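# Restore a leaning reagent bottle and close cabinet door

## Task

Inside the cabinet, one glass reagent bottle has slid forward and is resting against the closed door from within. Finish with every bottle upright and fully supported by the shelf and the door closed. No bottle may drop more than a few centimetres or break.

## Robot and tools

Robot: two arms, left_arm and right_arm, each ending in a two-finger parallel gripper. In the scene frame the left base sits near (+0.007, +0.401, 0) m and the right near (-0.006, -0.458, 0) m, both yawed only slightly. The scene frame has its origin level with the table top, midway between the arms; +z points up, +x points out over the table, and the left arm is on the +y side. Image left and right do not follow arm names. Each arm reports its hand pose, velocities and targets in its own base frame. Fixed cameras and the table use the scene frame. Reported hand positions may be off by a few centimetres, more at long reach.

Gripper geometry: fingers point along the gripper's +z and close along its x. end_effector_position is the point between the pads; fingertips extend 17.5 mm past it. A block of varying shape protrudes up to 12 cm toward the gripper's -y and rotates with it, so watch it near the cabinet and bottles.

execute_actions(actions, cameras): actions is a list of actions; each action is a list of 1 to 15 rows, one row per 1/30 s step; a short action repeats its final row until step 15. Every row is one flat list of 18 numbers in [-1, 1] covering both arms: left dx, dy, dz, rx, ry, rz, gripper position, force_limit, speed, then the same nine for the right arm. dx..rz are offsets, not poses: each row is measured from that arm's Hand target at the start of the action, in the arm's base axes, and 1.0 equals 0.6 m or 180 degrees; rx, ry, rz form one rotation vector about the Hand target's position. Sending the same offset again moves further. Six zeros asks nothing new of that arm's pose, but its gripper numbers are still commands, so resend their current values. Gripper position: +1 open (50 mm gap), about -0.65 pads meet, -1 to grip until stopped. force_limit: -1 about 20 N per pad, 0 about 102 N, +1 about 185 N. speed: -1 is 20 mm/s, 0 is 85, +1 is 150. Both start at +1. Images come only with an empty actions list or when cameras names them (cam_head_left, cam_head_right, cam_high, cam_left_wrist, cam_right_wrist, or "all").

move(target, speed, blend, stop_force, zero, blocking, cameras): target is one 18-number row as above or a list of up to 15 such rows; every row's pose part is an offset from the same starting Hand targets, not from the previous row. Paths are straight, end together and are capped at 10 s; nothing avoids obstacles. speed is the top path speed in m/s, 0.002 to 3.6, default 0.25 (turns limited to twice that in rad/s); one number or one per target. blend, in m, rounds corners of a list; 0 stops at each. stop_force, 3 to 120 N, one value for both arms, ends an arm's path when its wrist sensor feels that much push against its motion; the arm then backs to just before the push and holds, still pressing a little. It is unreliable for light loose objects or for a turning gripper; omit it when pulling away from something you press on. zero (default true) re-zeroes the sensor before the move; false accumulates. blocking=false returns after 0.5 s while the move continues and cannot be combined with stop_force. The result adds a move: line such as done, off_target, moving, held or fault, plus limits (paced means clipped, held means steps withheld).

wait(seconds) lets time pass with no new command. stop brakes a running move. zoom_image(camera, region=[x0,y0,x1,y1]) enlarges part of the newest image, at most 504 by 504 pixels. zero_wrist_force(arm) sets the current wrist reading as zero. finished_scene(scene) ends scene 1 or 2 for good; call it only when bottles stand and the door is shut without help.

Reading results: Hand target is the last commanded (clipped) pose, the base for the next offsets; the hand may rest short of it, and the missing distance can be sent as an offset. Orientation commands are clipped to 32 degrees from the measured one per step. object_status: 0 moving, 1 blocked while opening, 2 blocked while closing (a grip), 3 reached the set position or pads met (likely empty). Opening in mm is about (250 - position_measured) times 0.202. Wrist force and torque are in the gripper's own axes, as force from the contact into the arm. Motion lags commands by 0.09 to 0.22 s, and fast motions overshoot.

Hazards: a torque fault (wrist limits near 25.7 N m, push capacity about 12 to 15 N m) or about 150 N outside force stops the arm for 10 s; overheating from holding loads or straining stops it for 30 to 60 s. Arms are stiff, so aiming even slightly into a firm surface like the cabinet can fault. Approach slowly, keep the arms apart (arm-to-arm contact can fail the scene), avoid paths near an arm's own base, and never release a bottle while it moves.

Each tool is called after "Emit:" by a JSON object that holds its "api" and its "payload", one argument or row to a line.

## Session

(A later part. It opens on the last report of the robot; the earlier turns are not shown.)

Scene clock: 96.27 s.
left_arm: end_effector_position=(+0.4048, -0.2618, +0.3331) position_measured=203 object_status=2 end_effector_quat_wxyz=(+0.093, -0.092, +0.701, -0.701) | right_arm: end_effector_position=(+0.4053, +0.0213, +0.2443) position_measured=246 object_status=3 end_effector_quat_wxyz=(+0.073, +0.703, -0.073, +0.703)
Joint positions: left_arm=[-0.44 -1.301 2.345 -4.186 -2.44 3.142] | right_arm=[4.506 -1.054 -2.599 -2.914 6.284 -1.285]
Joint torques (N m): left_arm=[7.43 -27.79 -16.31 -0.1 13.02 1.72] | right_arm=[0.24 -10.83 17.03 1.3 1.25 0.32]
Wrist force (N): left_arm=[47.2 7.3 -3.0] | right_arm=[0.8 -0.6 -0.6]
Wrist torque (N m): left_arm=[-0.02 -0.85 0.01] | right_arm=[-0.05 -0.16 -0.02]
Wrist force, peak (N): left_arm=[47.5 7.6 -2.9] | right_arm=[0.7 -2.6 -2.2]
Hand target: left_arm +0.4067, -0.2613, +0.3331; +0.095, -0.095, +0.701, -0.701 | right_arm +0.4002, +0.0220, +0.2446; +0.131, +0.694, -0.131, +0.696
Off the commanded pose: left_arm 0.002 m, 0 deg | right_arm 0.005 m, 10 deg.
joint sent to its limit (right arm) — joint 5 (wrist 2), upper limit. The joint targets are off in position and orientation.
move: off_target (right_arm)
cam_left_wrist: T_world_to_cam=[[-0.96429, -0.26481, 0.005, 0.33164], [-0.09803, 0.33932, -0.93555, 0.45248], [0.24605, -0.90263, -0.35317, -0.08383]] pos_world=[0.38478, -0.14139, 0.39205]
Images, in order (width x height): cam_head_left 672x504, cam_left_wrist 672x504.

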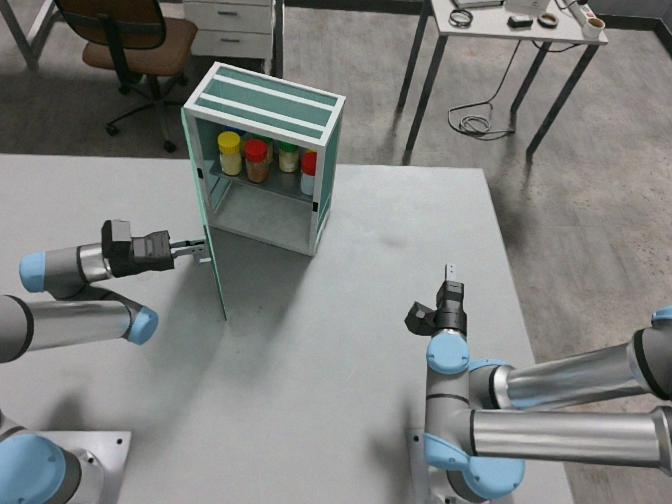

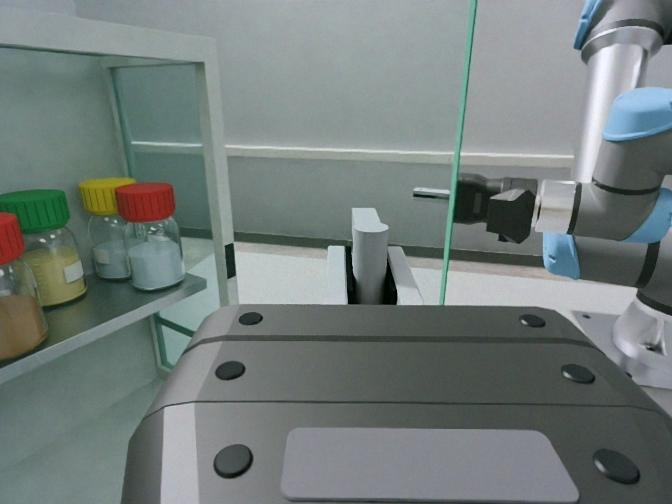

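Bottle well on the shelf. Close the door.

Emit:
{"api": "move", "payload": {
  "target": [
    [0.0483,-0.1395,0,0,0,0.0944,-1,-0.8,-0.5,0,0,0,0,0,0,-0.62,-0.8,0],
    [0.1392,-0.2657,0,0,0,0.1944,-1,-0.8,-0.5,0,0,0,0,0,0,-0.62,-0.8,0],
    [0.2413,-0.345,0,0,0,0.2778,-1,-0.8,-0.5,0,0,0,0,0,0,-0.62,-0.8,0],
    [0.2818,-0.3658,0,0,0,0.3056,-1,-0.8,-0.5,0,0,0,0,0,0,-0.62,-0.8,0]
  ],
  "speed": [0.08,0.08,0.06,0.03],
  "blend": [0.02,0.02,0.01,0],
  "cameras": ["cam_head_left"]
}}

Emit:
{"api": "move", "payload": {
  "target": [
    [-0.0008,0.0025,0,0,0,0,-0.2,-0.8,-0.9,0,0,0,0,0,0,-0.62,-0.8,0],
    [-0.0008,0.0025,0,0,0,0,0.6,-0.8,-0.5,0,0,0,0,0,0,-0.62,-0.8,0],
    [-0.165,0.062,0,0,0,0,0.6,-0.8,-0.5,0,0,0,0,0,0,-0.62,-0.8,0]
  ],
  "speed": [0.02,0.02,0.12],
  "cameras": ["cam_head_left","cam_left_wrist"]
}}

Emit:
{"api": "zoom_image", "payload": {
  "camera": "cam_head_left",
  "region": [160, 60, 380, 280]
}}

Scene clock: 97.50 s.
left_arm: end_effector_position=(+0.4100, -0.2875, +0.3330) position_measured=203 object_status=2 end_effector_quat_wxyz=(+0.118, -0.118, +0.697, -0.697) | right_arm: end_effector_position=(+0.4053, +0.0213, +0.2443) position_measured=246 object_status=3 end_effector_quat_wxyz=(+0.073, +0.703, -0.074, +0.703)
Joint positions: left_arm=[-0.55 -1.32 2.374 -4.196 -2.257 3.142] | right_arm=[4.506 -1.054 -2.599 -2.914 6.284 -1.285]
Joint torques (N m): left_arm=[9.24 -23.15 -12.85 -1.3 5.71 0.24] | right_arm=[-8.47 -14.62 29.02 0.78 1.28 0.54]
Wrist force (N): left_arm=[30.3 7.4 -1.4] | right_arm=[0.7 -0.9 -0.7]
Wrist torque (N m): left_arm=[0.00 -0.74 0.00] | right_arm=[-0.08 -0.15 -0.01]
Wrist force, peak (N): left_arm=[54.4 7.9 -4.3] | right_arm=[0.9 -0.7 -1.0]
Hand target: left_arm +0.4100, -0.2875, +0.3330; +0.118, -0.118, +0.697, -0.697 (not the last commanded pose) | right_arm +0.4053, +0.0213, +0.2443; +0.073, +0.703, -0.074, +0.703 (not the last commanded pose)
Tool commands: left_gripper/position=-1.0 left_gripper/force_limit=-0.796078 left_gripper/speed=-0.498039 right_gripper/position=-0.62 right_gripper/force_limit=-0.8 right_gripper/speed=+0.0
Off the commanded pose: left_arm 0.255 m, 51 deg | right_arm 0.005 m, 10 deg.
TORQUE FAULT: joint 5 (wrist 2) of the left arm strayed more than 0.9 degrees from its planned motion, and that arm stopped. A torque fault puts only its own arm into a fault stop. That arm's remaining commands of this call were not run. That arm may still press on what stopped it. That arm is still stopped at the end of this call. That arm stays stopped for about 10 more seconds. Until then a move that you send moves the other arm only, and its call returns only when the move has ended. Once the stop has ended, the next robot result says so. If the stop ends while you think or write, that arm runs what you send next, counted from a new Hand target: where the arm stands when the stop ends. While its stop runs, that arm takes no new command, but its gripper still runs the gripper command that each later call begins with. Until it ends, the stop uses up actions while you think or wait. An arm that is not stopped still takes commands.
joint sent to its limit (right arm) — joint 5 (wrist 2), upper limit.
move: fault (left_arm); path passed 0 of 4 targets

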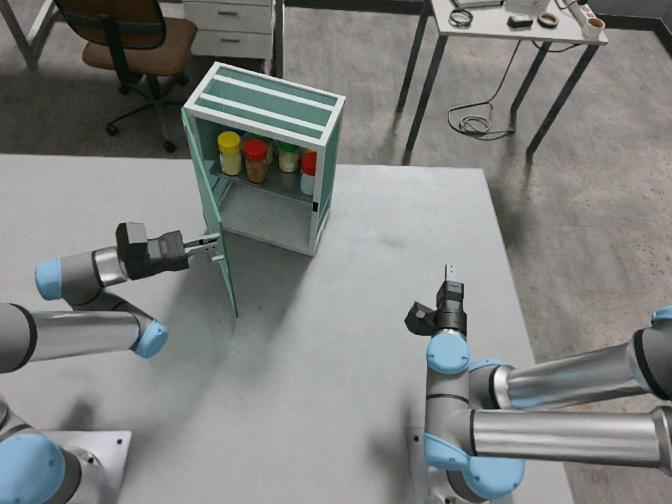

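not run: an earlier result of this reply reported a fault or no control. Calls in your next reply go to the robot.

Scaled by 2.291 from the camera's image (finer frame: 960x720).

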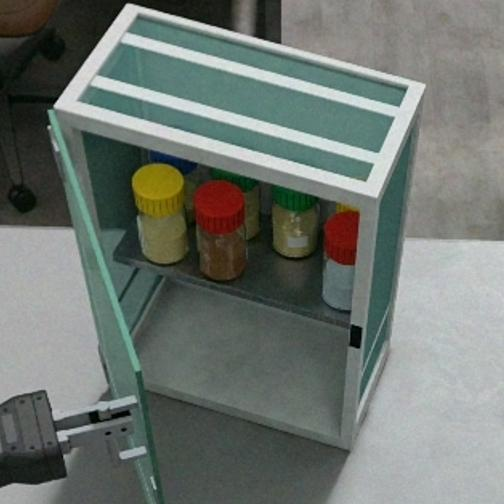

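Emit:
{"api": "wait", "payload": {
  "seconds": 10.5
}}

Emit:
{"api": "move", "payload": {
  "target": [
    [0.0468,-0.1133,0,0,0,0.0778,-1,-0.8,-0.5,0,0,0,0,0,0,-0.62,-0.8,0],
    [0.1187,-0.2122,0,0,0,0.1556,-1,-0.8,-0.5,0,0,0,0,0,0,-0.62,-0.8,0],
    [0.1995,-0.278,0,0,0,0.2222,-1,-0.8,-0.5,0,0,0,0,0,0,-0.62,-0.8,0],
    [0.2758,-0.3207,0,0,0,0.285,-1,-0.8,-0.5,0,0,0,0,0,0,-0.62,-0.8,0]
  ],
  "speed": [0.05,0.06,0.06,0.03],
  "blend": [0.02,0.02,0.01,0],
  "cameras": ["cam_head_left"]
}}

Scene clock: 107.87 s.
left_arm: end_effector_position=(+0.4100, -0.2875, +0.3330) position_measured=203 object_status=2 end_effector_quat_wxyz=(+0.118, -0.118, +0.697, -0.697) | right_arm: end_effector_position=(+0.4053, +0.0213, +0.2443) position_measured=246 object_status=3 end_effector_quat_wxyz=(+0.073, +0.703, -0.074, +0.703)
Joint positions: left_arm=[-0.55 -1.32 2.374 -4.196 -2.257 3.142] | right_arm=[4.506 -1.054 -2.599 -2.914 6.284 -1.285]
Joint torques (N m): left_arm=[8.71 -22.95 -14.33 -1.26 5.64 0.31] | right_arm=[-8.76 -14.37 28.11 -2.56 1.31 -0.24]
Wrist force (N): left_arm=[30.5 7.1 -1.2] | right_arm=[0.7 -0.8 -0.6]
Wrist torque (N m): left_arm=[-0.03 -0.77 0.00] | right_arm=[-0.06 -0.14 -0.01]
Wrist force, peak (N): left_arm=[30.7 7.2 -1.4] | right_arm=[0.8 -1.2 -0.7]
Hand target: left_arm +0.4100, -0.2875, +0.3330; +0.118, -0.118, +0.697, -0.697 (not the last commanded pose) | right_arm +0.4053, +0.0213, +0.2443; +0.073, +0.703, -0.074, +0.703 (not the last commanded pose)
Tool commands: left_gripper/position=-1.0 left_gripper/force_limit=-0.796078 left_gripper/speed=-0.498039 right_gripper/position=-0.62 right_gripper/force_limit=-0.8 right_gripper/speed=+0.0
Off the commanded pose: left_arm 0.255 m, 51 deg | right_arm 0.005 m, 10 deg.
TORQUE FAULT, CONTINUED: the left arm's stop, for the torque fault of joint 5 (wrist 2) that an earlier result reported, is over. The rest of the stop counts as 19 of the actions that you can send in this scene. That arm's target is now where it stood when the stop ended, not its last command. That arm keeps its grip as last carried out and accepts commands again. That arm stops again at each new torque fault.
wait: 10.00 of 10.5 s (the remaining seconds did not pass); at rest from the start

Scene clock: 117.67 s.
left_arm: end_effector_position=(+0.5755, -0.4799, +0.3330) position_measured=203 object_status=2 end_effector_quat_wxyz=(+0.408, -0.408, +0.578, -0.577) | right_arm: end_effector_position=(+0.4053, +0.0213, +0.2443) position_measured=246 object_status=3 end_effector_quat_wxyz=(+0.073, +0.703, -0.074, +0.703)
Joint positions: left_arm=[-1.133 -1 1.821 -3.963 -0.778 3.143] | right_arm=[4.506 -1.054 -2.599 -2.914 6.284 -1.285]
Joint torques (N m): left_arm=[-20 -42.57 -13.97 -0.11 -9.51 1.92] | right_arm=[-8.15 -13.86 28.55 -2.34 1.33 -0.39]
Wrist force (N): left_arm=[-27.5 1.6 -11.9] | right_arm=[0.5 -0.8 -1.0]
Wrist torque (N m): left_arm=[-0.28 -0.18 -0.01] | right_arm=[-0.07 -0.11 -0.02]
Wrist force, peak (N): left_arm=[53.0 6.4 -3.1] | right_arm=[1.1 -0.9 -0.9]
Hand target: left_arm +0.5754, -0.4799, +0.3330; +0.408, -0.408, +0.578, -0.578 | right_arm +0.4053, +0.0213, +0.2443; +0.073, +0.703, -0.074, +0.703
Off the commanded pose: left_arm 0.000 m, 0 deg | right_arm 0.000 m, 0 deg.
joint sent to its limit (right arm) — joint 5 (wrist 2), upper limit. The joint targets still meet the commanded pose.
move: done

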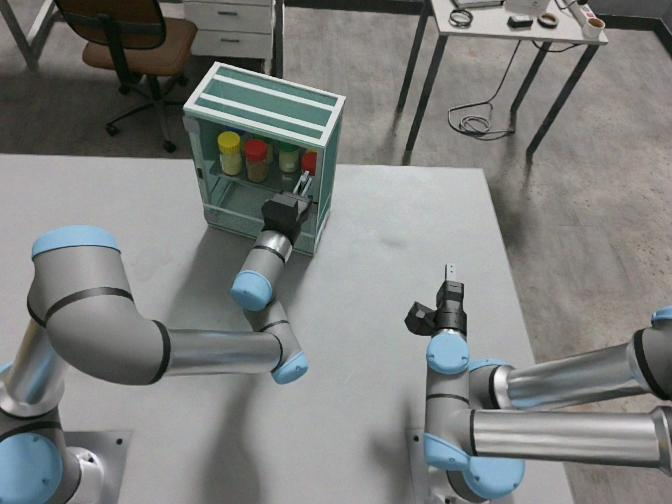

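Emit:
{"api": "move", "payload": {
  "target": [
    [-0.0003,0.001,0,0,0,0,-0.2,-0.8,-0.9,0,0,0,0,0,0,-0.62,-0.8,0],
    [-0.0003,0.001,0,0,0,0,0.6,-0.8,-0.5,0,0,0,0,0,0,-0.62,-0.8,0],
    [-0.165,0.06,0,0,0,0,0.6,-0.8,-0.5,0,0,0,0,0,0,-0.62,-0.8,0]
  ],
  "speed": [0.02,0.02,0.12],
  "cameras": ["cam_head_left","cam_left_wrist"]
}}

Emit:
{"api": "zoom_image", "payload": {
  "camera": "cam_head_left",
  "region": [160, 60, 380, 280]
}}

Scene clock: 120.27 s.
left_arm: end_effector_position=(+0.4765, -0.4440, +0.3331) position_measured=63 object_status=3 end_effector_quat_wxyz=(+0.408, -0.408, +0.577, -0.578) | right_arm: end_effector_position=(+0.4053, +0.0213, +0.2443) position_measured=246 object_status=3 end_effector_quat_wxyz=(+0.073, +0.703, -0.074, +0.703)
Joint positions: left_arm=[-1.313 -1.149 2.09 -4.084 -0.599 3.143] | right_arm=[4.506 -1.054 -2.599 -2.914 6.284 -1.285]
Joint torques (N m): left_arm=[3.66 -29.49 -13.43 -0.38 -1.16 1.8] | right_arm=[-8.84 -13.57 27.8 -2.47 0.99 -0.3]
Wrist force (N): left_arm=[2.6 0.0 1.0] | right_arm=[0.6 -0.7 -0.4]
Wrist torque (N m): left_arm=[-0.32 -0.46 -0.09] | right_arm=[-0.05 -0.13 -0.01]
Wrist force, peak (N): left_arm=[-28.5 2.0 -11.3] | right_arm=[0.8 -1.0 -0.7]
Hand target: left_arm +0.4764, -0.4439, +0.3330; +0.408, -0.408, +0.578, -0.578 | right_arm +0.4053, +0.0213, +0.2443; +0.073, +0.703, -0.074, +0.703
Off the commanded pose: left_arm 0.000 m, 0 deg | right_arm 0.000 m, 0 deg.
joint sent to its limit (right arm) — joint 5 (wrist 2), upper limit. The joint targets still meet the commanded pose.
move: done
cam_left_wrist: T_world_to_cam=[[-0.32845, -0.94451, 0.00505, -0.25219], [-0.33511, 0.11153, -0.93555, 0.53314], [0.88308, -0.30897, -0.35315, -0.30584]] pos_world=[0.36591, -0.39216, 0.39205]

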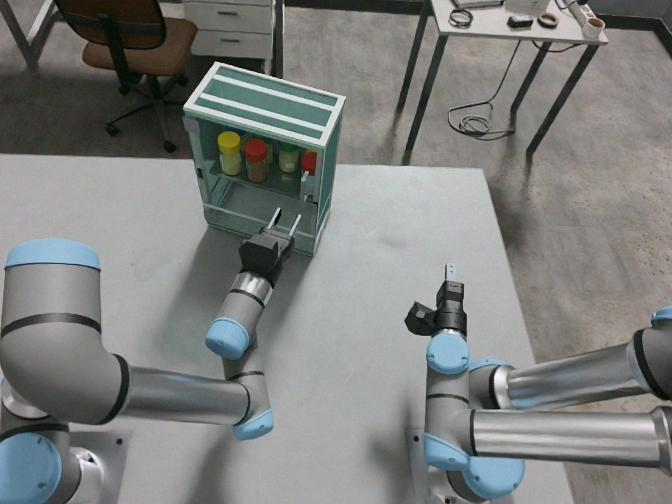

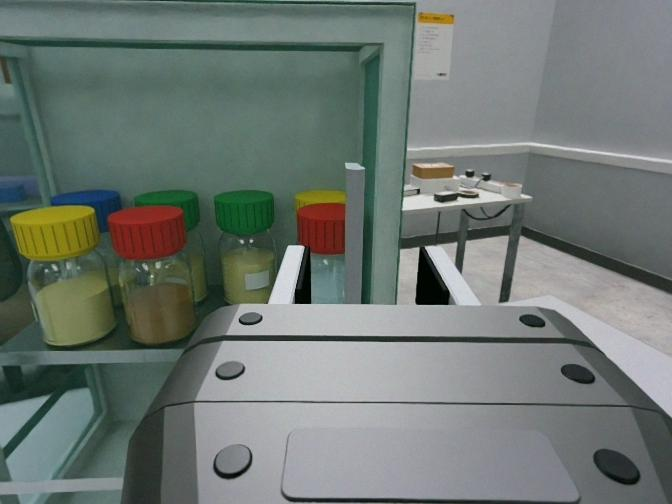

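Scaled by 2.291 from the camera's image (finer frame: 960x720).

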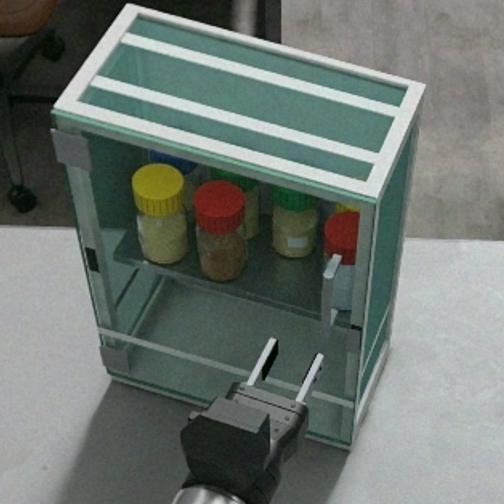

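Emit:
{"api": "finished_scene", "payload": {
  "scene": 2
}}

The scene is finished: the task was done.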